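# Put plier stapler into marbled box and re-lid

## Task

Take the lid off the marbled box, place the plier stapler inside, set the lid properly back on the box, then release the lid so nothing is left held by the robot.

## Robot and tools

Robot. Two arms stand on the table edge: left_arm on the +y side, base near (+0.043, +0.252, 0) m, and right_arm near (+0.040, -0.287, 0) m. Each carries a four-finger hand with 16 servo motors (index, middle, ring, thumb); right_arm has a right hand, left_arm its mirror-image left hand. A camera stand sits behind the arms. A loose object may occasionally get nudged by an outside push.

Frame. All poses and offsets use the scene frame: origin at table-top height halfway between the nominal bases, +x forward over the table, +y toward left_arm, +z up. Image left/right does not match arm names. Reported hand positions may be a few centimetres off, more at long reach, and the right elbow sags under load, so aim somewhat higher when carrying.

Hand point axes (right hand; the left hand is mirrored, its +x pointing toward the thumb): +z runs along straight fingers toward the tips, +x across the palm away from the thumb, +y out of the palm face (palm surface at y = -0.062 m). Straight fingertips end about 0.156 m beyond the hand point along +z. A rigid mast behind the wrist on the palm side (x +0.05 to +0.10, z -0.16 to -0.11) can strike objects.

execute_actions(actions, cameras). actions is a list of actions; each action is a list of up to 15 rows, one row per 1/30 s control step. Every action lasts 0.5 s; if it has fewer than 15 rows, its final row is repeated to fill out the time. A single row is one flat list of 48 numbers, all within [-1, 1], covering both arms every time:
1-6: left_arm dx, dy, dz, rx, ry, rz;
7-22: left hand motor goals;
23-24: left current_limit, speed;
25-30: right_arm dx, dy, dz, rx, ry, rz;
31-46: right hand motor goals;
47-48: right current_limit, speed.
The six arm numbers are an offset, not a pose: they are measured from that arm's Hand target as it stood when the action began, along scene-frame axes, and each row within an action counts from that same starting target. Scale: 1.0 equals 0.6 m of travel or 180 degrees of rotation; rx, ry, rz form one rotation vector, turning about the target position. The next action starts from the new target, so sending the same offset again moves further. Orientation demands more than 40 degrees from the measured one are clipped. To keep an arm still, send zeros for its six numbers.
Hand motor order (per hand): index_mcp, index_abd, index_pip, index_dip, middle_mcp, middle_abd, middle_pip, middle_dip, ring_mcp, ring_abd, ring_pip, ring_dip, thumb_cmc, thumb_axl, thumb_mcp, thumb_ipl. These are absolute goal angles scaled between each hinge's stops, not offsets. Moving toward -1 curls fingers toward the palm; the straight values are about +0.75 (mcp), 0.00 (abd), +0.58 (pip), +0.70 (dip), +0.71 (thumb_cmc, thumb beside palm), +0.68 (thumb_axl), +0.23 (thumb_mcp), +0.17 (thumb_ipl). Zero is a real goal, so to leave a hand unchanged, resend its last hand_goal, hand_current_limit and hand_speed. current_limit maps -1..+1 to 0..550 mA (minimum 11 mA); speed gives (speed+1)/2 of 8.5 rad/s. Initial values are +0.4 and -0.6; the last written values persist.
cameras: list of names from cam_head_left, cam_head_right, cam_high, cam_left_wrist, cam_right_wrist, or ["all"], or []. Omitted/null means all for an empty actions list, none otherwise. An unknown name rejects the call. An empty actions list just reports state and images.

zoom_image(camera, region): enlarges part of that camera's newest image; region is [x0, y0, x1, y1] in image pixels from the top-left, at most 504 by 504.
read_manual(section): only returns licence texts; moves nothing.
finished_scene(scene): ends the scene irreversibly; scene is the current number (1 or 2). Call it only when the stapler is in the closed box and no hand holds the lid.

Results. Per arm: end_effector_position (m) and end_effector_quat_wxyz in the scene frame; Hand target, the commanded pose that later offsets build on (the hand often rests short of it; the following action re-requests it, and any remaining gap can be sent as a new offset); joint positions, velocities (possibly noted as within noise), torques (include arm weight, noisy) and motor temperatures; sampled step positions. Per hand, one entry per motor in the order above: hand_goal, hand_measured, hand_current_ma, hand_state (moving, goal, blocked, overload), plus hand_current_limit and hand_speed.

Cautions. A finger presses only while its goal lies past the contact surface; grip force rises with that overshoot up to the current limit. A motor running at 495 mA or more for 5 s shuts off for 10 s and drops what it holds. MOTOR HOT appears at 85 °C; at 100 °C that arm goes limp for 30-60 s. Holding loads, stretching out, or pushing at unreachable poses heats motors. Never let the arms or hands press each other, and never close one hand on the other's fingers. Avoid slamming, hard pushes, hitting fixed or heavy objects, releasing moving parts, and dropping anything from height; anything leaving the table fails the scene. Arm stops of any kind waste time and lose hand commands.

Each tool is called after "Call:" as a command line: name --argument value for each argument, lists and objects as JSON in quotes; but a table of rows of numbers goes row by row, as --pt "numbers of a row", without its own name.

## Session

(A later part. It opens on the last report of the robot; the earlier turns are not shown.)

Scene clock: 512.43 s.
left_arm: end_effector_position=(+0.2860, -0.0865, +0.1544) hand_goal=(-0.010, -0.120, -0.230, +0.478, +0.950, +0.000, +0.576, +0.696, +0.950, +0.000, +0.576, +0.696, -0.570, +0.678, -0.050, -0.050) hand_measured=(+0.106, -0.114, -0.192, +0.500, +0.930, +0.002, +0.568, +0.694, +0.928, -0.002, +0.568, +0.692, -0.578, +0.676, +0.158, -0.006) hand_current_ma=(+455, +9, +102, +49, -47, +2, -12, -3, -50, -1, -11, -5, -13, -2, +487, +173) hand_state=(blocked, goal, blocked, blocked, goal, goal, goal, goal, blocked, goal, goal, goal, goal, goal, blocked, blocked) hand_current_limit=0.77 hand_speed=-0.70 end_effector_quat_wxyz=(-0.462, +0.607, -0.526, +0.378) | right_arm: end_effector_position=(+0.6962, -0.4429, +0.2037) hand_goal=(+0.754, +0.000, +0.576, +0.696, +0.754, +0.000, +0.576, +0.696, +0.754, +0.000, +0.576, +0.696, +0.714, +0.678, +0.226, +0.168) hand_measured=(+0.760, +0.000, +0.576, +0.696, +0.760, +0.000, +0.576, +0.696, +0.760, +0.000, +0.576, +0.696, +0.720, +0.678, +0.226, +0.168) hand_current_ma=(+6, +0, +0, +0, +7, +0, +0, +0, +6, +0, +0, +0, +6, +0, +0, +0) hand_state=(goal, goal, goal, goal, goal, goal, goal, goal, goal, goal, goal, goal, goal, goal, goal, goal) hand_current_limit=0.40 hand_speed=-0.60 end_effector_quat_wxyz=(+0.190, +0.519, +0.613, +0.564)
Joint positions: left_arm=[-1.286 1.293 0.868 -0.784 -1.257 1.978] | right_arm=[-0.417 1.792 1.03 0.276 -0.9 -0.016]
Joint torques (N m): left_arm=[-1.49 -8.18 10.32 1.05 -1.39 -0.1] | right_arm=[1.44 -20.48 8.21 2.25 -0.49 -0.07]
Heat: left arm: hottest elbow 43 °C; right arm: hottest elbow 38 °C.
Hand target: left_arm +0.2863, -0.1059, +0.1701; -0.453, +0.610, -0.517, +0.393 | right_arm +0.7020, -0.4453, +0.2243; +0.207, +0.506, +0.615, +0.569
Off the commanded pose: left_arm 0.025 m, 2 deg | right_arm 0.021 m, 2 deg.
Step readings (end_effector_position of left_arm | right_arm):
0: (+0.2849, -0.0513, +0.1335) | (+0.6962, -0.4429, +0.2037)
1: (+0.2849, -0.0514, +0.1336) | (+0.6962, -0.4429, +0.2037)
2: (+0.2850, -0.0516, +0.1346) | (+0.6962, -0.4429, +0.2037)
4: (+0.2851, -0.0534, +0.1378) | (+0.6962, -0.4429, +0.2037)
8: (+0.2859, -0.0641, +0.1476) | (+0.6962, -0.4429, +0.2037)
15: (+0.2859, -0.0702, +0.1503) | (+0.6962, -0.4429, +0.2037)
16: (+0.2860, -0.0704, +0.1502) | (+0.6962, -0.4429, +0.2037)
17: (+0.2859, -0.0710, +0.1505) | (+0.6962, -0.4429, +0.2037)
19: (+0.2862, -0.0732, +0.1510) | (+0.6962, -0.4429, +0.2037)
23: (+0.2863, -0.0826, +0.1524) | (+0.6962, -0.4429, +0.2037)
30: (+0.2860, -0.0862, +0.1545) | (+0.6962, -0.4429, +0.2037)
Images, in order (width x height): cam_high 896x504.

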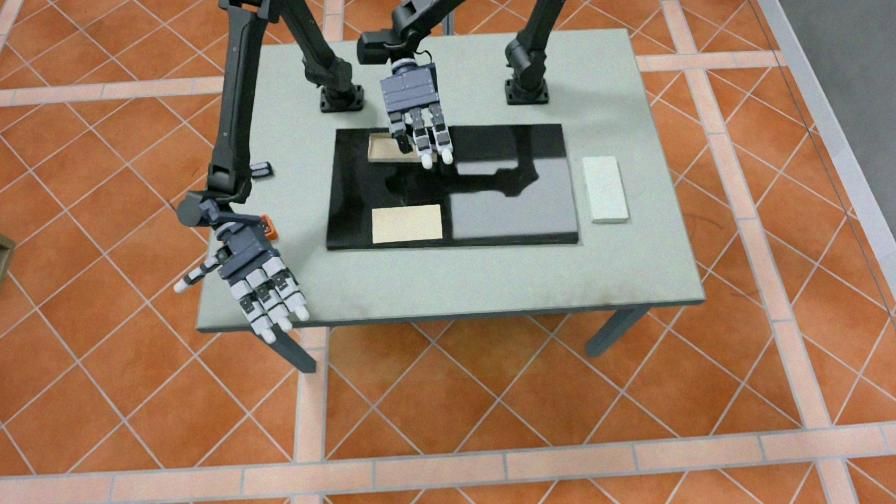

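Call:
execute_actions --actions '[]'

Call:
zoom_image --camera "cam_head_left" --region '[480, 200, 640, 350]'

Call:
zoom_image --camera "cam_left_wrist" --region '[0, 0, 340, 250]'

Call:
zoom_image --camera "cam_high" --region '[350, 110, 470, 180]'

Scene clock: 513.80 s.
left_arm: end_effector_position=(+0.2860, -0.0865, +0.1544) hand_goal=(-0.010, -0.120, -0.230, +0.478, +0.950, +0.000, +0.576, +0.696, +0.950, +0.000, +0.576, +0.696, -0.570, +0.678, -0.050, -0.050) hand_measured=(+0.106, -0.114, -0.192, +0.500, +0.930, +0.002, +0.568, +0.694, +0.928, -0.002, +0.568, +0.692, -0.578, +0.676, +0.158, -0.006) hand_current_ma=(+455, +9, +102, +49, -47, +2, -12, -3, -50, -1, -11, -5, -13, -2, +487, +173) hand_state=(blocked, goal, blocked, blocked, goal, goal, goal, goal, blocked, goal, goal, goal, goal, goal, blocked, blocked) hand_current_limit=0.77 hand_speed=-0.70 end_effector_quat_wxyz=(-0.462, +0.607, -0.526, +0.378) | right_arm: end_effector_position=(+0.6962, -0.4429, +0.2037) hand_goal=(+0.754, +0.000, +0.576, +0.696, +0.754, +0.000, +0.576, +0.696, +0.754, +0.000, +0.576, +0.696, +0.714, +0.678, +0.226, +0.168) hand_measured=(+0.760, +0.000, +0.576, +0.696, +0.760, +0.000, +0.576, +0.696, +0.760, +0.000, +0.576, +0.696, +0.720, +0.678, +0.226, +0.168) hand_current_ma=(+6, +0, +0, +0, +7, +0, +0, +0, +6, +0, +0, +0, +6, +0, +0, +0) hand_state=(goal, goal, goal, goal, goal, goal, goal, goal, goal, goal, goal, goal, goal, goal, goal, goal) hand_current_limit=0.40 hand_speed=-0.60 end_effector_quat_wxyz=(+0.190, +0.519, +0.613, +0.564)
Joint positions: left_arm=[-1.286 1.293 0.868 -0.784 -1.257 1.977] | right_arm=[-0.417 1.792 1.03 0.276 -0.9 -0.016]
Joint velocities: within noise
Joint torques (N m): left_arm=[-1.55 -8.23 10.33 1.05 -1.39 -0.12] | right_arm=[1.49 -20.54 8.21 2.26 -0.48 -0.07]
Motor temperatures (°C): left_arm=[24 32 43 27 29 24] | right_arm=[25 34 38 28 26 24]
Heat: left arm: hottest elbow 43 °C; right arm: hottest elbow 38 °C.
Hand target: left_arm +0.2863, -0.1059, +0.1701; -0.453, +0.611, -0.517, +0.393 | right_arm +0.7020, -0.4453, +0.2243; +0.207, +0.506, +0.615, +0.569
Off the commanded pose: left_arm 0.025 m, 2 deg | right_arm 0.021 m, 2 deg.
camera_calibration:
cam_left_wrist: T_world_to_cam=[[0.0815092, 0.778661, 0.622128, -0.0804474], [-0.584261, -0.468375, 0.66277, -0.0438065], [0.807462, -0.417507, 0.416764, -0.213805], [0, 0, 0, 1]] pos_world=[0.153602, -0.0471414, 0.168188]
cam_right_wrist: T_world_to_cam=[[0.61064, -0.720166, 0.329364, -0.777212], [-0.621498, -0.693575, -0.36427, 0.148708], [0.490773, 0.0177387, -0.871107, -0.0345719], [0, 0, 0, 1]] pos_world=[0.583985, -0.455968, 0.280039]

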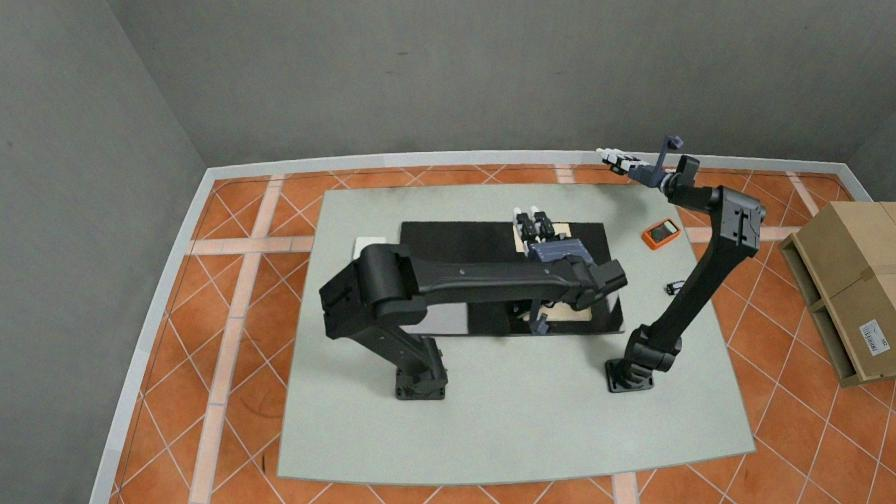

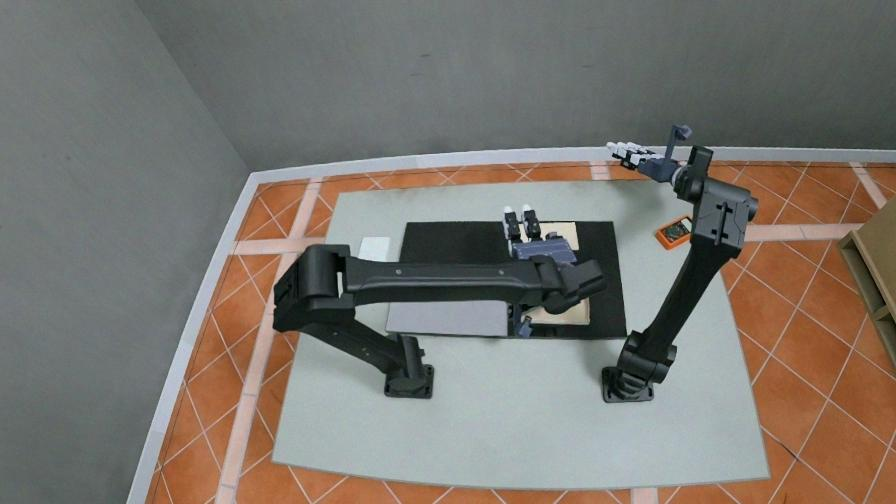

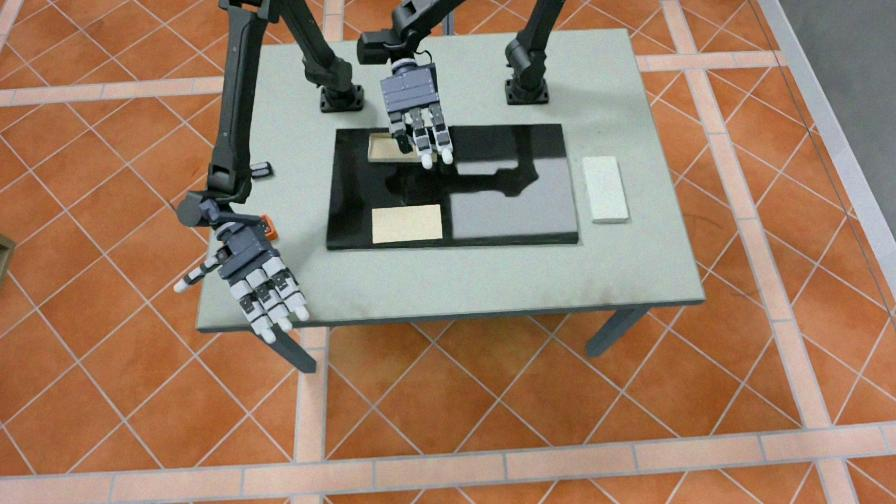

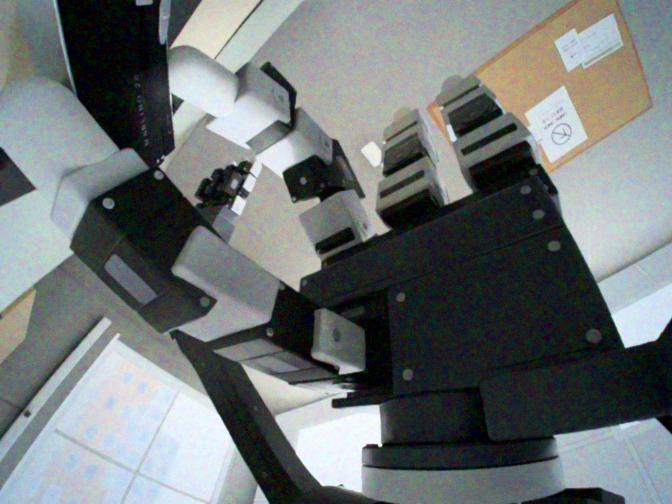

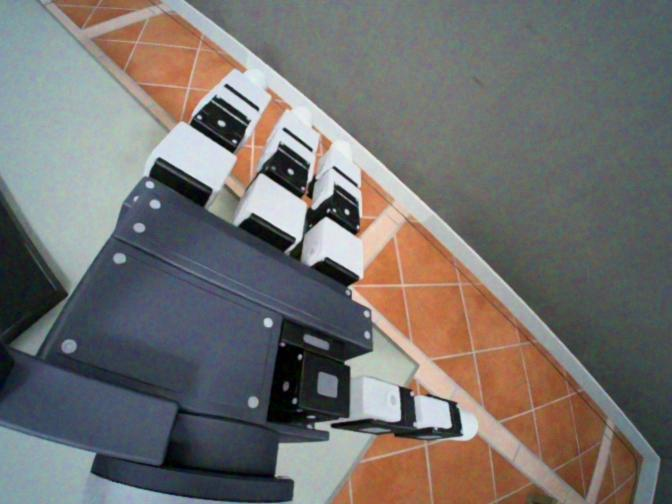

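Scaled by 3.150 from the camera's 896x504 image, which has a finer 1280x720 frame.

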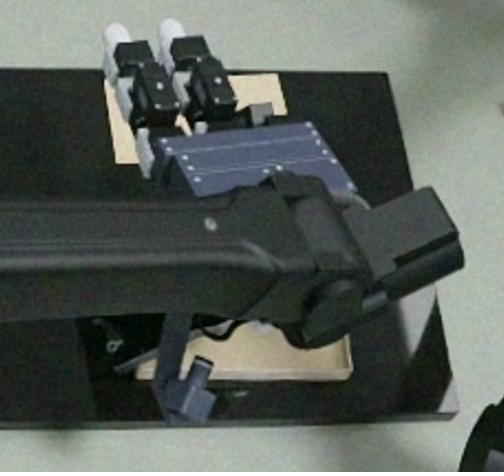

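Scaled by 1.482 from the camera's 672x504 image, which has a finer 960x720 frame.

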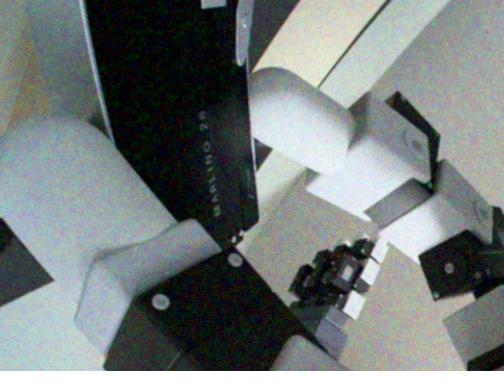

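Scaled by 4.200 from the camera's 896x504 image, which has a finer 1280x720 frame.

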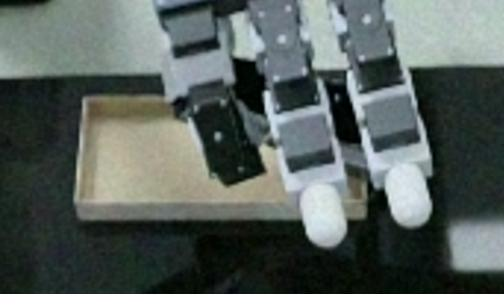

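Call:
zoom_image --camera "cam_head_left" --region '[500, 270, 600, 340]'

Call:
zoom_image --camera "cam_head_right" --region '[490, 260, 610, 345]'

Scaled by 5.040 from the camera's 896x504 image, which has a finer 1280x720 frame.

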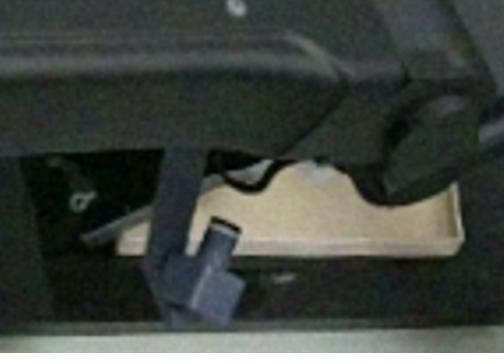

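Scaled by 4.200 from the camera's 896x504 image, which has a finer 1280x720 frame.

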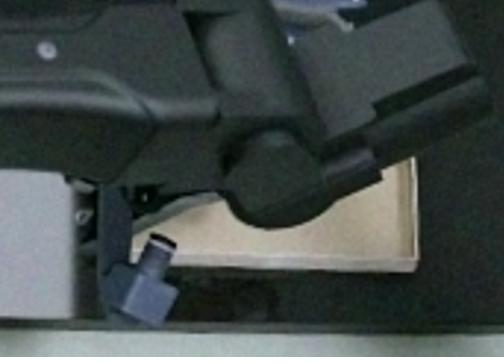

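Call:
execute_actions --actions '[[[0,0,0.014,0,0,0,-0.01,-0.12,-0.23,0.478,0.95,0,0.576,0.696,0.95,0,0.576,0.696,-0.571,0.678,-0.05,-0.05,0.77,-0.7,0,0,0,0,0,0,0.754,0,0.576,0.696,0.754,0,0.576,0.696,0.754,0,0.576,0.696,0.714,0.678,0.226,0.168,0.4,-0.6]],[[0,0,0.014,0,0,0,-0.01,-0.12,-0.23,0.478,0.95,0,0.576,0.696,0.95,0,0.576,0.696,-0.571,0.678,-0.05,-0.05,0.77,-0.7,0,0,0,0,0,0,0.754,0,0.576,0.696,0.754,0,0.576,0.696,0.754,0,0.576,0.696,0.714,0.678,0.226,0.168,0.4,-0.6]],[[0,0,0.014,0,0,0,-0.01,-0.12,-0.23,0.478,0.95,0,0.576,0.696,0.95,0,0.576,0.696,-0.571,0.678,-0.05,-0.05,0.77,-0.7,0,0,0,0,0,0,0.754,0,0.576,0.696,0.754,0,0.576,0.696,0.754,0,0.576,0.696,0.714,0.678,0.226,0.168,0.4,-0.6]]]' --cameras '["cam_high","cam_head_left","cam_head_right","cam_left_wrist"]'

Call:
zoom_image --camera "cam_head_left" --region '[500, 270, 600, 340]'

Call:
zoom_image --camera "cam_head_right" --region '[490, 260, 610, 345]'

Call:
zoom_image --camera "cam_left_wrist" --region '[0, 0, 340, 250]'

Call:
zoom_image --camera "cam_high" --region '[350, 110, 470, 180]'

Scene clock: 523.00 s.
left_arm: end_effector_position=(+0.2865, -0.0881, +0.1694) hand_goal=(-0.010, -0.120, -0.230, +0.478, +0.950, +0.000, +0.576, +0.696, +0.950, +0.000, +0.576, +0.696, -0.570, +0.678, -0.050, -0.050) hand_measured=(+0.106, -0.114, -0.192, +0.500, +0.930, +0.002, +0.568, +0.694, +0.928, -0.002, +0.568, +0.692, -0.578, +0.676, +0.158, -0.006) hand_current_ma=(+455, +9, +102, +49, -47, +2, -12, -3, -50, -1, -11, -5, -13, -2, +487, +173) hand_state=(blocked, goal, blocked, blocked, goal, goal, goal, goal, blocked, goal, goal, goal, goal, goal, blocked, blocked) hand_current_limit=0.77 hand_speed=-0.70 end_effector_quat_wxyz=(-0.467, +0.603, -0.531, +0.369) | right_arm: end_effector_position=(+0.6962, -0.4429, +0.2037) hand_goal=(+0.754, +0.000, +0.576, +0.696, +0.754, +0.000, +0.576, +0.696, +0.754, +0.000, +0.576, +0.696, +0.714, +0.678, +0.226, +0.168) hand_measured=(+0.760, +0.000, +0.576, +0.696, +0.760, +0.000, +0.576, +0.696, +0.760, +0.000, +0.576, +0.696, +0.720, +0.678, +0.226, +0.168) hand_current_ma=(+6, +0, +0, +0, +7, +0, +0, +0, +6, +0, +0, +0, +6, +0, +0, +0) hand_state=(goal, goal, goal, goal, goal, goal, goal, goal, goal, goal, goal, goal, goal, goal, goal, goal) hand_current_limit=0.40 hand_speed=-0.60 end_effector_quat_wxyz=(+0.190, +0.519, +0.613, +0.564)
Joint positions: left_arm=[-1.286 1.293 0.915 -0.86 -1.257 1.974] | right_arm=[-0.417 1.792 1.03 0.276 -0.9 -0.016]
Joint torques (N m): left_arm=[-1.49 -10.81 10.51 1.03 -1.4 -0.09] | right_arm=[1.49 -20.48 8.2 2.25 -0.48 -0.07]
Heat: left arm: hottest elbow 45 °C; right arm: hottest elbow 38 °C.
Hand target: left_arm +0.2863, -0.1059, +0.1952; -0.453, +0.610, -0.517, +0.393 | right_arm +0.7020, -0.4453, +0.2243; +0.207, +0.506, +0.615, +0.569
Off the commanded pose: left_arm 0.031 m, 4 deg | right_arm 0.021 m, 2 deg.
Step readings (end_effector_position of left_arm | right_arm):
0: (+0.2860, -0.0865, +0.1544) | (+0.6962, -0.4429, +0.2037)
1: (+0.2860, -0.0865, +0.1544) | (+0.6962, -0.4429, +0.2037)
2: (+0.2860, -0.0865, +0.1547) | (+0.6962, -0.4429, +0.2037)
4: (+0.2860, -0.0862, +0.1555) | (+0.6962, -0.4429, +0.2037)
8: (+0.2862, -0.0869, +0.1581) | (+0.6962, -0.4429, +0.2037)
15: (+0.2863, -0.0870, +0.1593) | (+0.6962, -0.4429, +0.2037)
16: (+0.2862, -0.0870, +0.1593) | (+0.6962, -0.4429, +0.2037)
17: (+0.2862, -0.0869, +0.1596) | (+0.6962, -0.4429, +0.2037)
19: (+0.2862, -0.0868, +0.1606) | (+0.6962, -0.4429, +0.2037)
23: (+0.2864, -0.0874, +0.1631) | (+0.6962, -0.4429, +0.2037)
30: (+0.2864, -0.0876, +0.1643) | (+0.6962, -0.4429, +0.2037)
31: (+0.2864, -0.0875, +0.1643) | (+0.6962, -0.4429, +0.2037)
32: (+0.2864, -0.0874, +0.1646) | (+0.6962, -0.4429, +0.2037)
34: (+0.2863, -0.0873, +0.1656) | (+0.6962, -0.4429, +0.2037)
38: (+0.2865, -0.0879, +0.1681) | (+0.6962, -0.4429, +0.2037)
45: (+0.2866, -0.0882, +0.1693) | (+0.6962, -0.4429, +0.2037)
camera_calibration:
cam_left_wrist: T_world_to_cam=[[0.0851364, 0.763657, 0.639984, -0.0940674], [-0.579076, -0.484775, 0.655488, -0.0558359], [0.810816, -0.426405, 0.400943, -0.220172], [0, 0, 0, 1]] pos_world=[0.154195, -0.0491153, 0.185078]
Images, in order (width x height): cam_head_left 896x504, cam_head_right 896x504, cam_high 896x504, cam_left_wrist 672x504.

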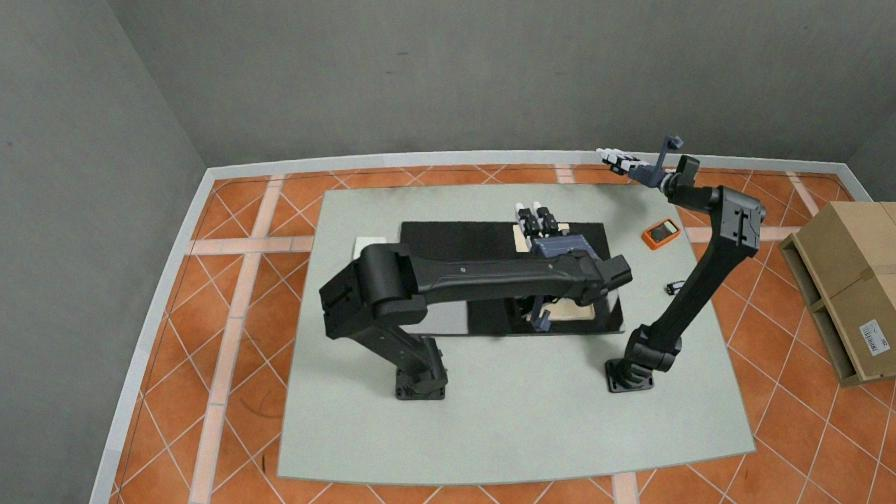

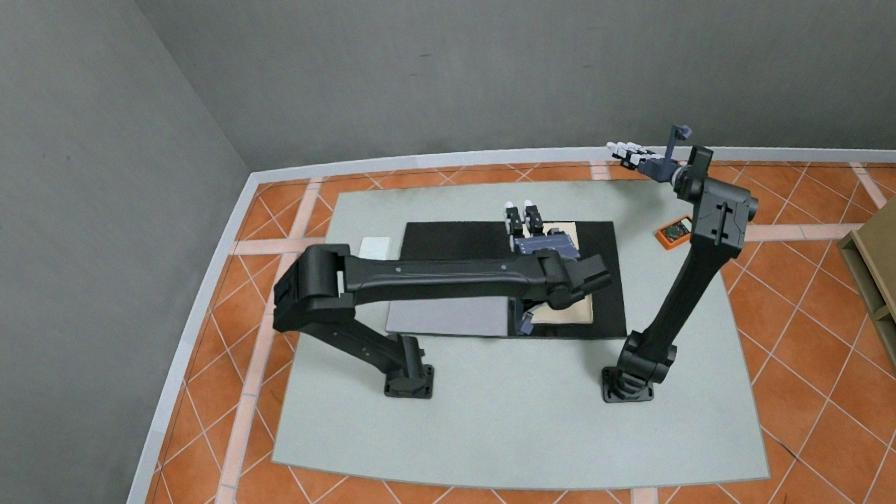

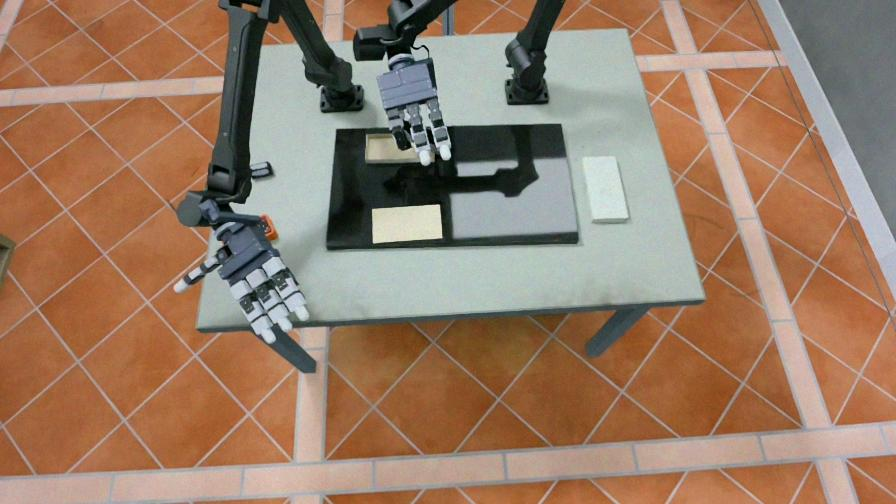

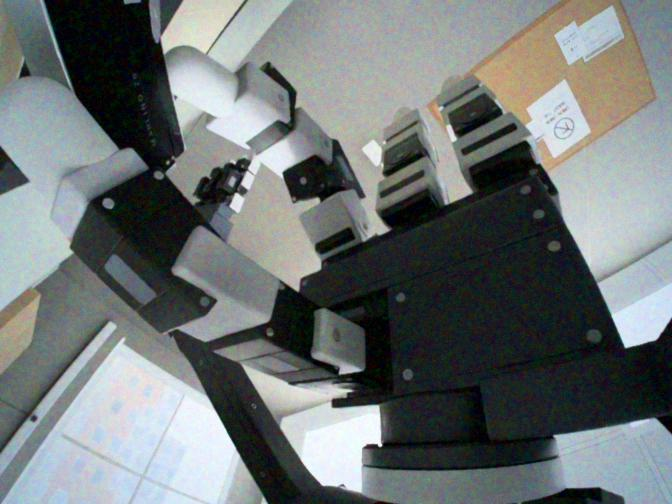

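Scaled by 5.040 from the camera's 896x504 image, which has a finer 1280x720 frame.

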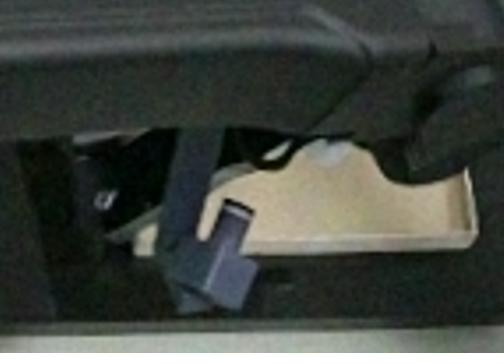

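Scaled by 4.200 from the camera's 896x504 image, which has a finer 1280x720 frame.

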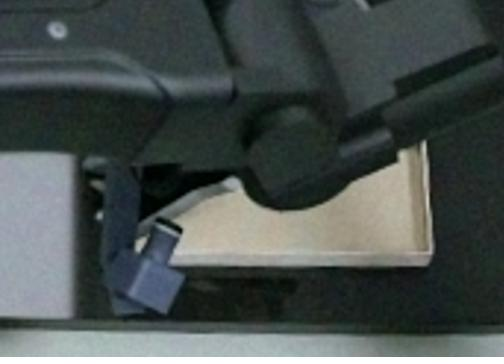

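Scaled by 1.482 from the camera's 672x504 image, which has a finer 960x720 frame.

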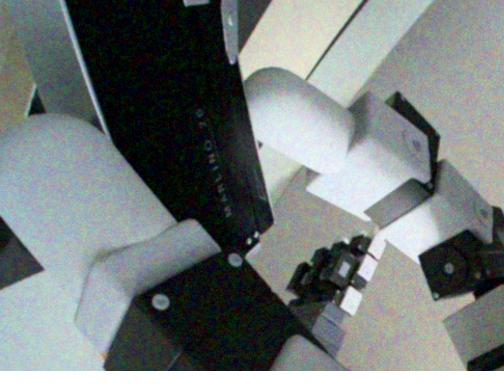

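Scaled by 4.200 from the camera's 896x504 image, which has a finer 1280x720 frame.

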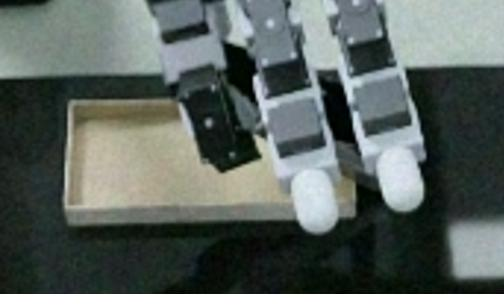

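Call:
execute_actions --actions '[[[0,0.025,0.010,0,0,0,-0.01,-0.12,-0.23,0.478,0.95,0,0.576,0.696,0.95,0,0.576,0.696,-0.571,0.678,-0.05,-0.05,0.77,-0.7,0,0,0,0,0,0,0.754,0,0.576,0.696,0.754,0,0.576,0.696,0.754,0,0.576,0.696,0.714,0.678,0.226,0.168,0.4,-0.6]],[[0,0.025,0.010,0,0,0,-0.01,-0.12,-0.23,0.478,0.95,0,0.576,0.696,0.95,0,0.576,0.696,-0.571,0.678,-0.05,-0.05,0.77,-0.7,0,0,0,0,0,0,0.754,0,0.576,0.696,0.754,0,0.576,0.696,0.754,0,0.576,0.696,0.714,0.678,0.226,0.168,0.4,-0.6]],[[0,0.02,0.012,0,0,0,-0.01,-0.12,-0.23,0.478,0.95,0,0.576,0.696,0.95,0,0.576,0.696,-0.571,0.678,-0.05,-0.05,0.77,-0.7,0,0,0,0,0,0,0.754,0,0.576,0.696,0.754,0,0.576,0.696,0.754,0,0.576,0.696,0.714,0.678,0.226,0.168,0.4,-0.6]]]' --cameras '["cam_high","cam_head_left","cam_head_right"]'

Call:
zoom_image --camera "cam_head_left" --region '[490, 270, 590, 340]'

Call:
zoom_image --camera "cam_head_right" --region '[480, 260, 600, 345]'

Call:
zoom_image --camera "cam_high" --region '[350, 110, 470, 180]'

Scene clock: 527.90 s.
left_arm: end_effector_position=(+0.2818, -0.0674, +0.2153) hand_goal=(-0.010, -0.120, -0.230, +0.478, +0.950, +0.000, +0.576, +0.696, +0.950, +0.000, +0.576, +0.696, -0.570, +0.678, -0.050, -0.050) hand_measured=(-0.002, -0.118, -0.224, +0.480, +0.930, +0.002, +0.568, +0.694, +0.928, -0.002, +0.568, +0.692, -0.572, +0.676, -0.010, -0.040) hand_current_ma=(+16, +3, +7, +2, -47, +2, -12, -3, -50, -1, -11, -5, -2, -1, +147, +24) hand_state=(goal, goal, goal, goal, goal, goal, goal, goal, blocked, goal, goal, goal, goal, goal, blocked, goal) hand_current_limit=0.77 hand_speed=-0.70 end_effector_quat_wxyz=(-0.452, +0.607, -0.520, +0.396) | right_arm: end_effector_position=(+0.6962, -0.4429, +0.2037) hand_goal=(+0.754, +0.000, +0.576, +0.696, +0.754, +0.000, +0.576, +0.696, +0.754, +0.000, +0.576, +0.696, +0.714, +0.678, +0.226, +0.168) hand_measured=(+0.760, +0.000, +0.576, +0.696, +0.760, +0.000, +0.576, +0.696, +0.760, +0.000, +0.576, +0.696, +0.720, +0.678, +0.226, +0.168) hand_current_ma=(+6, +0, +0, +0, +7, +0, +0, +0, +6, +0, +0, +0, +6, +0, +0, +0) hand_state=(goal, goal, goal, goal, goal, goal, goal, goal, goal, goal, goal, goal, goal, goal, goal, goal) hand_current_limit=0.40 hand_speed=-0.60 end_effector_quat_wxyz=(+0.190, +0.519, +0.613, +0.564)
Joint positions: left_arm=[-1.283 1.143 0.899 -0.86 -1.255 2.048] | right_arm=[-0.417 1.792 1.03 0.276 -0.9 -0.016]
Joint torques (N m): left_arm=[0.73 -7.77 7.19 2.09 -0.89 0.08] | right_arm=[1.49 -20.48 8.2 2.25 -0.49 -0.07]
Heat: left arm: hottest elbow 44 °C; right arm: hottest elbow 38 °C.
Hand target: left_arm +0.2863, -0.0639, +0.2145; -0.453, +0.610, -0.517, +0.393 | right_arm +0.7020, -0.4453, +0.2243; +0.207, +0.506, +0.615, +0.569
Off the commanded pose: left_arm 0.006 m, 1 deg | right_arm 0.021 m, 2 deg.
Step readings (end_effector_position of left_arm | right_arm):
0: (+0.2865, -0.0881, +0.1694) | (+0.6962, -0.4429, +0.2037)
1: (+0.2865, -0.0880, +0.1696) | (+0.6962, -0.4429, +0.2037)
2: (+0.2865, -0.0880, +0.1701) | (+0.6962, -0.4429, +0.2037)
4: (+0.2864, -0.0874, +0.1729) | (+0.6962, -0.4429, +0.2037)
8: (+0.2858, -0.0855, +0.1834) | (+0.6962, -0.4429, +0.2037)
15: (+0.2855, -0.0844, +0.1887) | (+0.6962, -0.4429, +0.2037)
16: (+0.2855, -0.0843, +0.1887) | (+0.6962, -0.4429, +0.2037)
17: (+0.2855, -0.0841, +0.1891) | (+0.6962, -0.4429, +0.2037)
19: (+0.2851, -0.0828, +0.1906) | (+0.6962, -0.4429, +0.2037)
23: (+0.2837, -0.0783, +0.1970) | (+0.6962, -0.4429, +0.2037)
30: (+0.2832, -0.0762, +0.2040) | (+0.6962, -0.4429, +0.2037)
31: (+0.2831, -0.0761, +0.2043) | (+0.6962, -0.4429, +0.2037)
32: (+0.2831, -0.0758, +0.2048) | (+0.6962, -0.4429, +0.2037)
34: (+0.2826, -0.0745, +0.2061) | (+0.6962, -0.4429, +0.2037)
38: (+0.2819, -0.0702, +0.2122) | (+0.6962, -0.4429, +0.2037)
45: (+0.2819, -0.0682, +0.2161) | (+0.6962, -0.4429, +0.2037)
Images, in order (width x height): cam_head_left 896x504, cam_head_right 896x504, cam_high 896x504.

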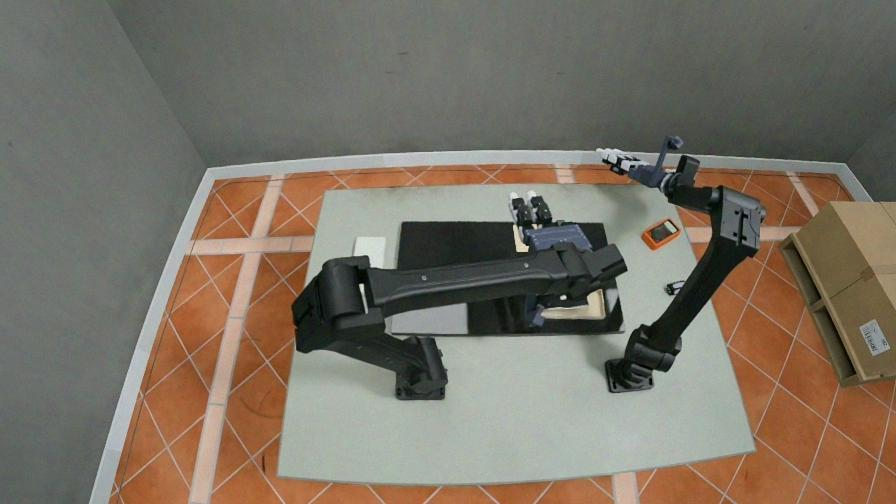

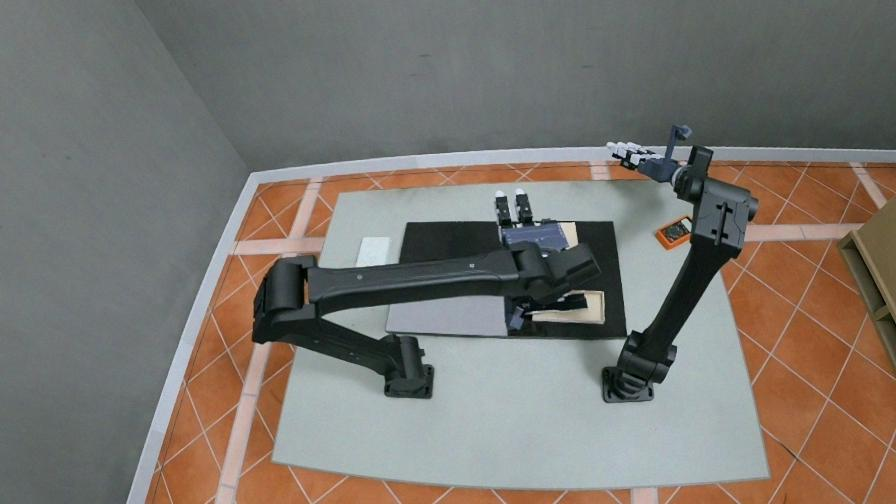

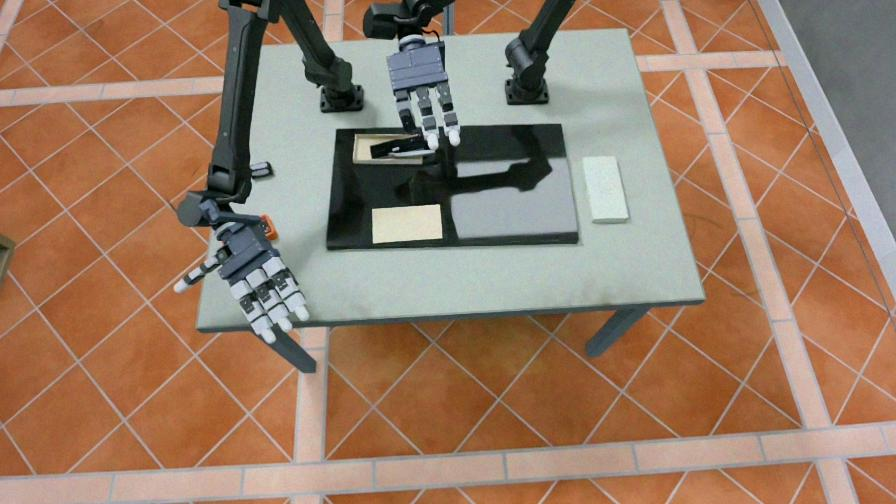

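Scaled by 5.040 from the camera's 896x504 image, which has a finer 1280x720 frame.

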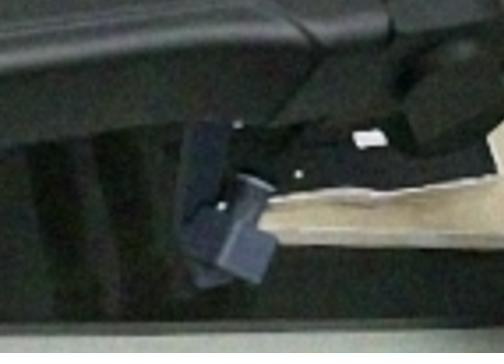

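Scaled by 4.200 from the camera's 896x504 image, which has a finer 1280x720 frame.

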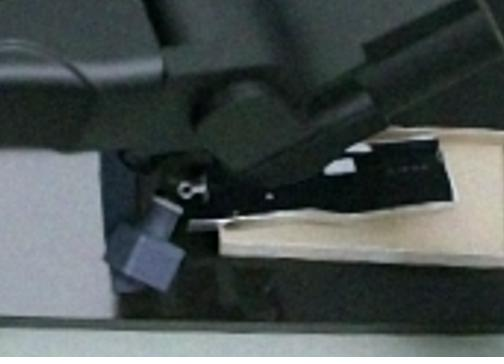

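Scaled by 4.200 from the camera's 896x504 image, which has a finer 1280x720 frame.

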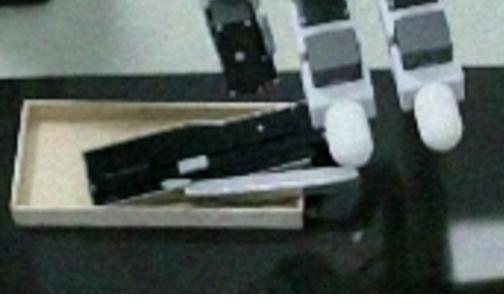

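Call:
execute_actions --actions '[[[0.035,-0.006,0,0,0,0.0153,0.11,-0.12,-0.23,0.478,0.95,0,0.576,0.696,0.95,0,0.576,0.696,0.71,0.678,0.226,0.168,0.5,-0.6,0,0,0,0,0,0,0.754,0,0.576,0.696,0.754,0,0.576,0.696,0.754,0,0.576,0.696,0.714,0.678,0.226,0.168,0.4,-0.6]],[[0.0345,-0.006,0,0,0,0.0153,0.11,-0.12,-0.23,0.478,0.95,0,0.576,0.696,0.95,0,0.576,0.696,0.71,0.678,0.226,0.168,0.5,-0.6,0,0,0,0,0,0,0.754,0,0.576,0.696,0.754,0,0.576,0.696,0.754,0,0.576,0.696,0.714,0.678,0.226,0.168,0.4,-0.6]]]' --cameras '["cam_high"]'

Call:
zoom_image --camera "cam_high" --region '[340, 100, 460, 180]'

Scene clock: 537.43 s.
left_arm: end_effector_position=(+0.3179, -0.0589, +0.2026) hand_goal=(+0.110, -0.120, -0.230, +0.478, +0.950, +0.000, +0.576, +0.696, +0.950, +0.000, +0.576, +0.696, +0.710, +0.678, +0.226, +0.168) hand_measured=(+0.102, -0.118, -0.226, +0.480, +0.930, +0.002, +0.568, +0.694, +0.928, -0.002, +0.568, +0.692, +0.690, +0.676, +0.222, +0.166) hand_current_ma=(-15, +3, +6, +2, -47, +2, -12, -3, -50, -1, -11, -5, -42, -1, -8, -5) hand_state=(goal, goal, goal, goal, goal, goal, goal, goal, blocked, goal, goal, goal, goal, goal, goal, goal) hand_current_limit=0.50 hand_speed=-0.60 end_effector_quat_wxyz=(-0.478, +0.625, -0.501, +0.361) | right_arm: end_effector_position=(+0.6962, -0.4429, +0.2037) hand_goal=(+0.754, +0.000, +0.576, +0.696, +0.754, +0.000, +0.576, +0.696, +0.754, +0.000, +0.576, +0.696, +0.714, +0.678, +0.226, +0.168) hand_measured=(+0.760, +0.000, +0.576, +0.696, +0.760, +0.000, +0.576, +0.696, +0.760, +0.000, +0.576, +0.696, +0.720, +0.678, +0.226, +0.168) hand_current_ma=(+6, +0, +0, +0, +7, +0, +0, +0, +6, +0, +0, +0, +6, +0, +0, +0) hand_state=(goal, goal, goal, goal, goal, goal, goal, goal, goal, goal, goal, goal, goal, goal, goal, goal) hand_current_limit=0.40 hand_speed=-0.60 end_effector_quat_wxyz=(+0.190, +0.519, +0.613, +0.564)
Joint positions: left_arm=[-1.186 1.219 0.932 -0.853 -1.253 2.05] | right_arm=[-0.417 1.792 1.03 0.276 -0.9 -0.016]
Joint torques (N m): left_arm=[0.38 -7.3 10.22 2.35 -1.02 -0.06] | right_arm=[1.44 -20.48 8.2 2.26 -0.48 -0.07]
Heat: left arm: hottest elbow 43 °C; right arm: hottest elbow 38 °C.
Hand target: left_arm +0.3280, -0.0711, +0.2144; -0.471, +0.635, -0.488, +0.371 | right_arm +0.7020, -0.4453, +0.2243; +0.207, +0.506, +0.615, +0.569
Off the commanded pose: left_arm 0.020 m, 2 deg | right_arm 0.021 m, 2 deg.
Step readings (end_effector_position of left_arm | right_arm):
0: (+0.2818, -0.0674, +0.2153) | (+0.6962, -0.4429, +0.2037)
1: (+0.2820, -0.0673, +0.2153) | (+0.6962, -0.4429, +0.2037)
2: (+0.2826, -0.0668, +0.2152) | (+0.6962, -0.4429, +0.2037)
4: (+0.2861, -0.0644, +0.2144) | (+0.6962, -0.4429, +0.2037)
8: (+0.2961, -0.0582, +0.2092) | (+0.6962, -0.4429, +0.2037)
15: (+0.2994, -0.0574, +0.2050) | (+0.6962, -0.4429, +0.2037)
16: (+0.2994, -0.0574, +0.2048) | (+0.6962, -0.4429, +0.2037)
17: (+0.2999, -0.0575, +0.2048) | (+0.6962, -0.4429, +0.2037)
19: (+0.3035, -0.0580, +0.2045) | (+0.6962, -0.4429, +0.2037)
23: (+0.3139, -0.0589, +0.2031) | (+0.6962, -0.4429, +0.2037)
30: (+0.3176, -0.0582, +0.2016) | (+0.6962, -0.4429, +0.2037)
Images, in order (width x height): cam_high 896x504.

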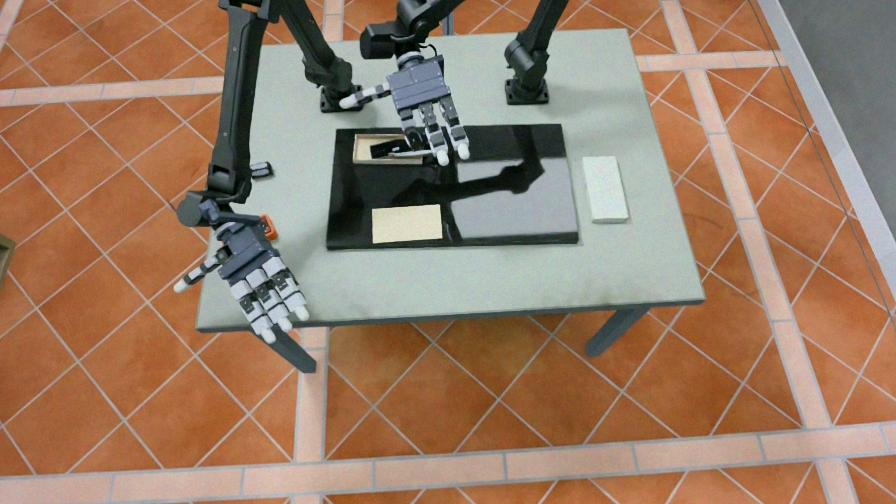

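Scaled by 4.200 from the camera's 896x504 image, which has a finer 1280x720 frame.

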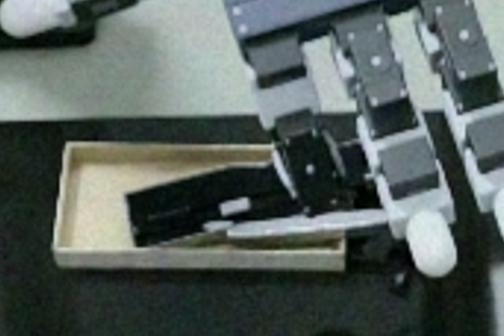

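Call:
execute_actions --actions '[[[0.017,-0.01,-0.05,0,0,0,0.11,-0.12,-0.23,0.478,0.95,0,0.576,0.696,0.95,0,0.576,0.696,0.71,0.678,0.226,0.168,0.5,-0.6,0,0,0,0,0,0,0.754,0,0.576,0.696,0.754,0,0.576,0.696,0.754,0,0.576,0.696,0.714,0.678,0.226,0.168,0.4,-0.6]],[[0.0,0,-0.05,0,0,0,0.11,-0.12,-0.23,0.478,0.95,0,0.576,0.696,0.95,0,0.576,0.696,0.71,0.678,0.226,0.168,0.5,-0.6,0,0,0,0,0,0,0.754,0,0.576,0.696,0.754,0,0.576,0.696,0.754,0,0.576,0.696,0.714,0.678,0.226,0.168,0.4,-0.6]],[[0.0,0,-0.05,0,0,0,0.11,-0.12,-0.23,0.478,0.95,0,0.576,0.696,0.95,0,0.576,0.696,0.71,0.678,0.226,0.168,0.5,-0.6,0,0,0,0,0,0,0.754,0,0.576,0.696,0.754,0,0.576,0.696,0.754,0,0.576,0.696,0.714,0.678,0.226,0.168,0.4,-0.6]],[[0.0,0,-0.03,0,0,0,0.11,-0.12,-0.23,0.478,0.95,0,0.576,0.696,0.95,0,0.576,0.696,0.71,0.678,0.226,0.168,0.5,-0.6,0,0,0,0,0,0,0.754,0,0.576,0.696,0.754,0,0.576,0.696,0.754,0,0.576,0.696,0.714,0.678,0.226,0.168,0.4,-0.6]]]' --cameras '["cam_high"]'

Call:
zoom_image --camera "cam_high" --region '[340, 100, 460, 180]'

Scene clock: 541.07 s.
left_arm: end_effector_position=(+0.3321, -0.0793, +0.1124) hand_goal=(+0.110, -0.120, -0.230, +0.478, +0.950, +0.000, +0.576, +0.696, +0.950, +0.000, +0.576, +0.696, +0.710, +0.678, +0.226, +0.168) hand_measured=(+0.102, -0.118, -0.226, +0.480, +0.930, +0.002, +0.568, +0.694, +0.928, -0.002, +0.568, +0.692, +0.692, +0.676, +0.222, +0.166) hand_current_ma=(-15, +3, +6, +2, -47, +2, -12, -3, -50, -1, -11, -5, -37, -1, -8, -5) hand_state=(goal, goal, goal, goal, goal, goal, goal, goal, blocked, goal, goal, goal, goal, goal, goal, goal) hand_current_limit=0.50 hand_speed=-0.60 end_effector_quat_wxyz=(-0.469, +0.634, -0.487, +0.374) | right_arm: end_effector_position=(+0.6962, -0.4429, +0.2037) hand_goal=(+0.754, +0.000, +0.576, +0.696, +0.754, +0.000, +0.576, +0.696, +0.754, +0.000, +0.576, +0.696, +0.714, +0.678, +0.226, +0.168) hand_measured=(+0.760, +0.000, +0.576, +0.696, +0.760, +0.000, +0.576, +0.696, +0.760, +0.000, +0.576, +0.696, +0.720, +0.678, +0.226, +0.168) hand_current_ma=(+6, +0, +0, +0, +7, +0, +0, +0, +6, +0, +0, +0, +6, +0, +0, +0) hand_state=(goal, goal, goal, goal, goal, goal, goal, goal, goal, goal, goal, goal, goal, goal, goal, goal) hand_current_limit=0.40 hand_speed=-0.60 end_effector_quat_wxyz=(+0.190, +0.519, +0.613, +0.564)
Joint positions: left_arm=[-1.171 1.379 0.803 -0.499 -1.248 2.071] | right_arm=[-0.417 1.792 1.03 0.276 -0.9 -0.016]
Joint torques (N m): left_arm=[0.73 -8.7 6.37 2.56 -0.95 0.02] | right_arm=[1.49 -20.42 8.2 2.25 -0.48 -0.07]
Heat: left arm: hottest elbow 43 °C; right arm: hottest elbow 38 °C.
Hand target: left_arm +0.3382, -0.0771, +0.1065; -0.471, +0.635, -0.488, +0.371 | right_arm +0.7020, -0.4453, +0.2243; +0.207, +0.506, +0.615, +0.569
Off the commanded pose: left_arm 0.009 m, 0 deg | right_arm 0.021 m, 2 deg.
joint sent to its limit (left arm) — joint 6 (wrist roll), upper limit. The joint targets still meet the commanded pose.
Step readings (end_effector_position of left_arm | right_arm):
0: (+0.3179, -0.0589, +0.2026) | (+0.6962, -0.4429, +0.2037)
1: (+0.3180, -0.0592, +0.2026) | (+0.6962, -0.4429, +0.2037)
2: (+0.3188, -0.0608, +0.2028) | (+0.6962, -0.4429, +0.2037)
4: (+0.3227, -0.0667, +0.2019) | (+0.6962, -0.4429, +0.2037)
8: (+0.3287, -0.0753, +0.1947) | (+0.6962, -0.4429, +0.2037)
15: (+0.3317, -0.0780, +0.1896) | (+0.6962, -0.4429, +0.2037)
16: (+0.3318, -0.0782, +0.1896) | (+0.6962, -0.4429, +0.2037)
17: (+0.3320, -0.0787, +0.1886) | (+0.6962, -0.4429, +0.2037)
19: (+0.3324, -0.0796, +0.1843) | (+0.6962, -0.4429, +0.2037)
23: (+0.3312, -0.0769, +0.1680) | (+0.6962, -0.4429, +0.2037)
30: (+0.3314, -0.0776, +0.1582) | (+0.6962, -0.4429, +0.2037)
31: (+0.3316, -0.0779, +0.1582) | (+0.6962, -0.4429, +0.2037)
32: (+0.3318, -0.0786, +0.1576) | (+0.6962, -0.4429, +0.2037)
34: (+0.3325, -0.0801, +0.1541) | (+0.6962, -0.4429, +0.2037)
38: (+0.3315, -0.0778, +0.1385) | (+0.6962, -0.4429, +0.2037)
45: (+0.3315, -0.0777, +0.1284) | (+0.6962, -0.4429, +0.2037)
46: (+0.3316, -0.0781, +0.1286) | (+0.6962, -0.4429, +0.2037)
47: (+0.3319, -0.0788, +0.1285) | (+0.6962, -0.4429, +0.2037)
49: (+0.3326, -0.0803, +0.1268) | (+0.6962, -0.4429, +0.2037)
53: (+0.3323, -0.0796, +0.1186) | (+0.6962, -0.4429, +0.2037)
60: (+0.3320, -0.0789, +0.1123) | (+0.6962, -0.4429, +0.2037)
Images, in order (width x height): cam_high 896x504.

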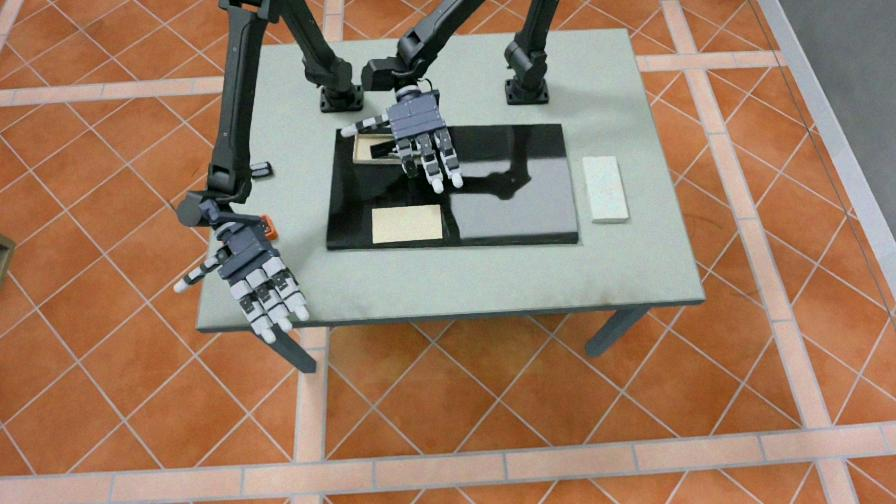

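Scaled by 4.200 from the camera's 896x504 image, which has a finer 1280x720 frame.

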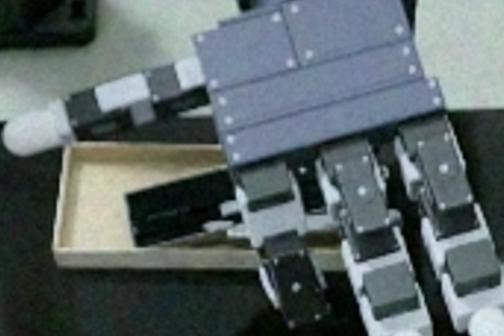

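Call:
execute_actions --actions '[[[0.0,0,-0.02,0,0,0,0.11,-0.12,-0.23,0.478,0.95,0,0.576,0.696,0.95,0,0.576,0.696,0.71,0.678,0.226,0.168,0.5,-0.6,0,0,0,0,0,0,0.754,0,0.576,0.696,0.754,0,0.576,0.696,0.754,0,0.576,0.696,0.714,0.678,0.226,0.168,0.4,-0.6]],[[0.0,0,-0.02,0,0,0,0.11,-0.12,-0.23,0.478,0.95,0,0.576,0.696,0.95,0,0.576,0.696,0.71,0.678,0.226,0.168,0.5,-0.6,0,0,0,0,0,0,0.754,0,0.576,0.696,0.754,0,0.576,0.696,0.754,0,0.576,0.696,0.714,0.678,0.226,0.168,0.4,-0.6]],[[0.0,0,-0.012,0,0,0,0.11,-0.12,-0.23,0.478,0.95,0,0.576,0.696,0.95,0,0.576,0.696,0.71,0.678,0.226,0.168,0.5,-0.6,0,0,0,0,0,0,0.754,0,0.576,0.696,0.754,0,0.576,0.696,0.754,0,0.576,0.696,0.714,0.678,0.226,0.168,0.4,-0.6]]]' --cameras '["cam_high"]'

Call:
zoom_image --camera "cam_high" --region '[340, 100, 460, 180]'

Scene clock: 544.27 s.
left_arm: end_effector_position=(+0.3326, -0.0804, +0.0828) hand_goal=(+0.110, -0.120, -0.230, +0.478, +0.950, +0.000, +0.576, +0.696, +0.950, +0.000, +0.576, +0.696, +0.710, +0.678, +0.226, +0.168) hand_measured=(+0.102, -0.118, -0.226, +0.480, +0.930, +0.002, +0.568, +0.694, +0.928, -0.002, +0.568, +0.692, +0.692, +0.676, +0.222, +0.166) hand_current_ma=(-15, +3, +6, +2, -47, +2, -12, -3, -50, -1, -11, -5, -37, -1, -8, -5) hand_state=(goal, goal, goal, goal, goal, goal, goal, goal, blocked, goal, goal, goal, goal, goal, goal, goal) hand_current_limit=0.50 hand_speed=-0.60 end_effector_quat_wxyz=(-0.469, +0.635, -0.486, +0.376) | right_arm: end_effector_position=(+0.6962, -0.4429, +0.2037) hand_goal=(+0.754, +0.000, +0.576, +0.696, +0.754, +0.000, +0.576, +0.696, +0.754, +0.000, +0.576, +0.696, +0.714, +0.678, +0.226, +0.168) hand_measured=(+0.760, +0.000, +0.576, +0.696, +0.760, +0.000, +0.576, +0.696, +0.760, +0.000, +0.576, +0.696, +0.720, +0.678, +0.226, +0.168) hand_current_ma=(+6, +0, +0, +0, +7, +0, +0, +0, +6, +0, +0, +0, +6, +0, +0, +0) hand_state=(goal, goal, goal, goal, goal, goal, goal, goal, goal, goal, goal, goal, goal, goal, goal, goal) hand_current_limit=0.40 hand_speed=-0.60 end_effector_quat_wxyz=(+0.190, +0.519, +0.613, +0.564)
Joint positions: left_arm=[-1.171 1.435 0.764 -0.4 -1.248 2.071] | right_arm=[-0.417 1.792 1.03 0.276 -0.9 -0.016]
Joint torques (N m): left_arm=[0.67 -8.88 5.81 2.59 -0.95 0.02] | right_arm=[1.44 -20.48 8.2 2.26 -0.49 -0.07]
Heat: left arm: hottest elbow 43 °C; right arm: hottest elbow 38 °C.
Hand target: left_arm +0.3381, -0.0771, +0.0752; -0.471, +0.635, -0.488, +0.371 | right_arm +0.7020, -0.4453, +0.2243; +0.207, +0.506, +0.615, +0.569
Off the commanded pose: left_arm 0.010 m, 1 deg | right_arm 0.021 m, 2 deg.
joint sent to its limit (left arm) — joint 6 (wrist roll), upper limit. The joint targets still meet the commanded pose.
Step readings (end_effector_position of left_arm | right_arm):
0: (+0.3321, -0.0793, +0.1124) | (+0.6962, -0.4429, +0.2037)
1: (+0.3322, -0.0793, +0.1125) | (+0.6962, -0.4429, +0.2037)
2: (+0.3323, -0.0797, +0.1122) | (+0.6962, -0.4429, +0.2037)
4: (+0.3328, -0.0808, +0.1112) | (+0.6962, -0.4429, +0.2037)
8: (+0.3325, -0.0802, +0.1051) | (+0.6962, -0.4429, +0.2037)
15: (+0.3323, -0.0796, +0.1011) | (+0.6962, -0.4429, +0.2037)
16: (+0.3323, -0.0797, +0.1011) | (+0.6962, -0.4429, +0.2037)
17: (+0.3325, -0.0802, +0.1009) | (+0.6962, -0.4429, +0.2037)
19: (+0.3330, -0.0812, +0.0997) | (+0.6962, -0.4429, +0.2037)
23: (+0.3326, -0.0804, +0.0930) | (+0.6962, -0.4429, +0.2037)
30: (+0.3323, -0.0798, +0.0892) | (+0.6962, -0.4429, +0.2037)
31: (+0.3324, -0.0799, +0.0892) | (+0.6962, -0.4429, +0.2037)
32: (+0.3325, -0.0802, +0.0891) | (+0.6962, -0.4429, +0.2037)
34: (+0.3329, -0.0811, +0.0887) | (+0.6962, -0.4429, +0.2037)
38: (+0.3329, -0.0810, +0.0853) | (+0.6962, -0.4429, +0.2037)
45: (+0.3326, -0.0803, +0.0827) | (+0.6962, -0.4429, +0.2037)
Images, in order (width x height): cam_high 896x504.

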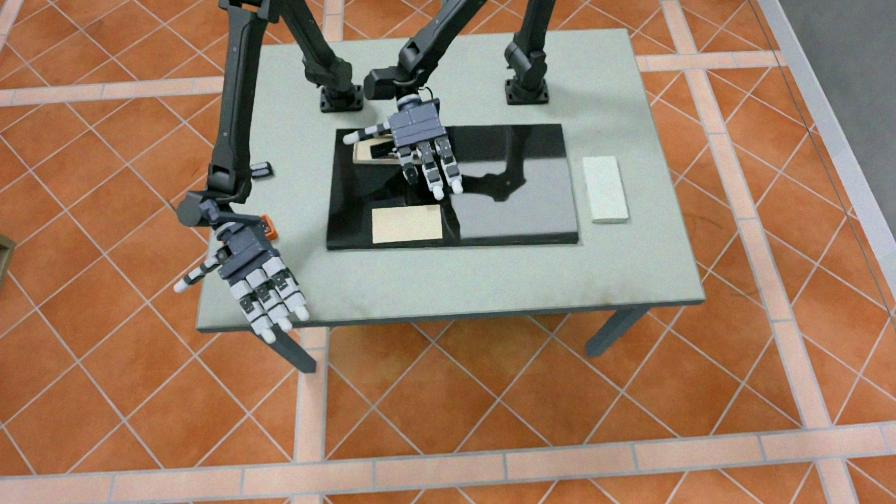

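Scaled by 4.200 from the camera's 896x504 image, which has a finer 1280x720 frame.

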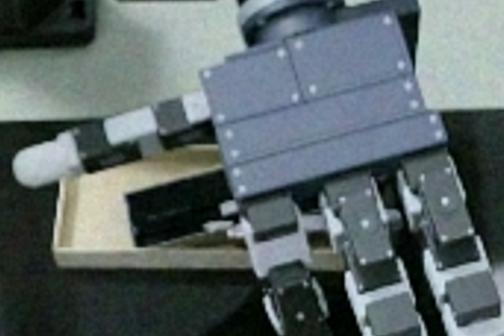

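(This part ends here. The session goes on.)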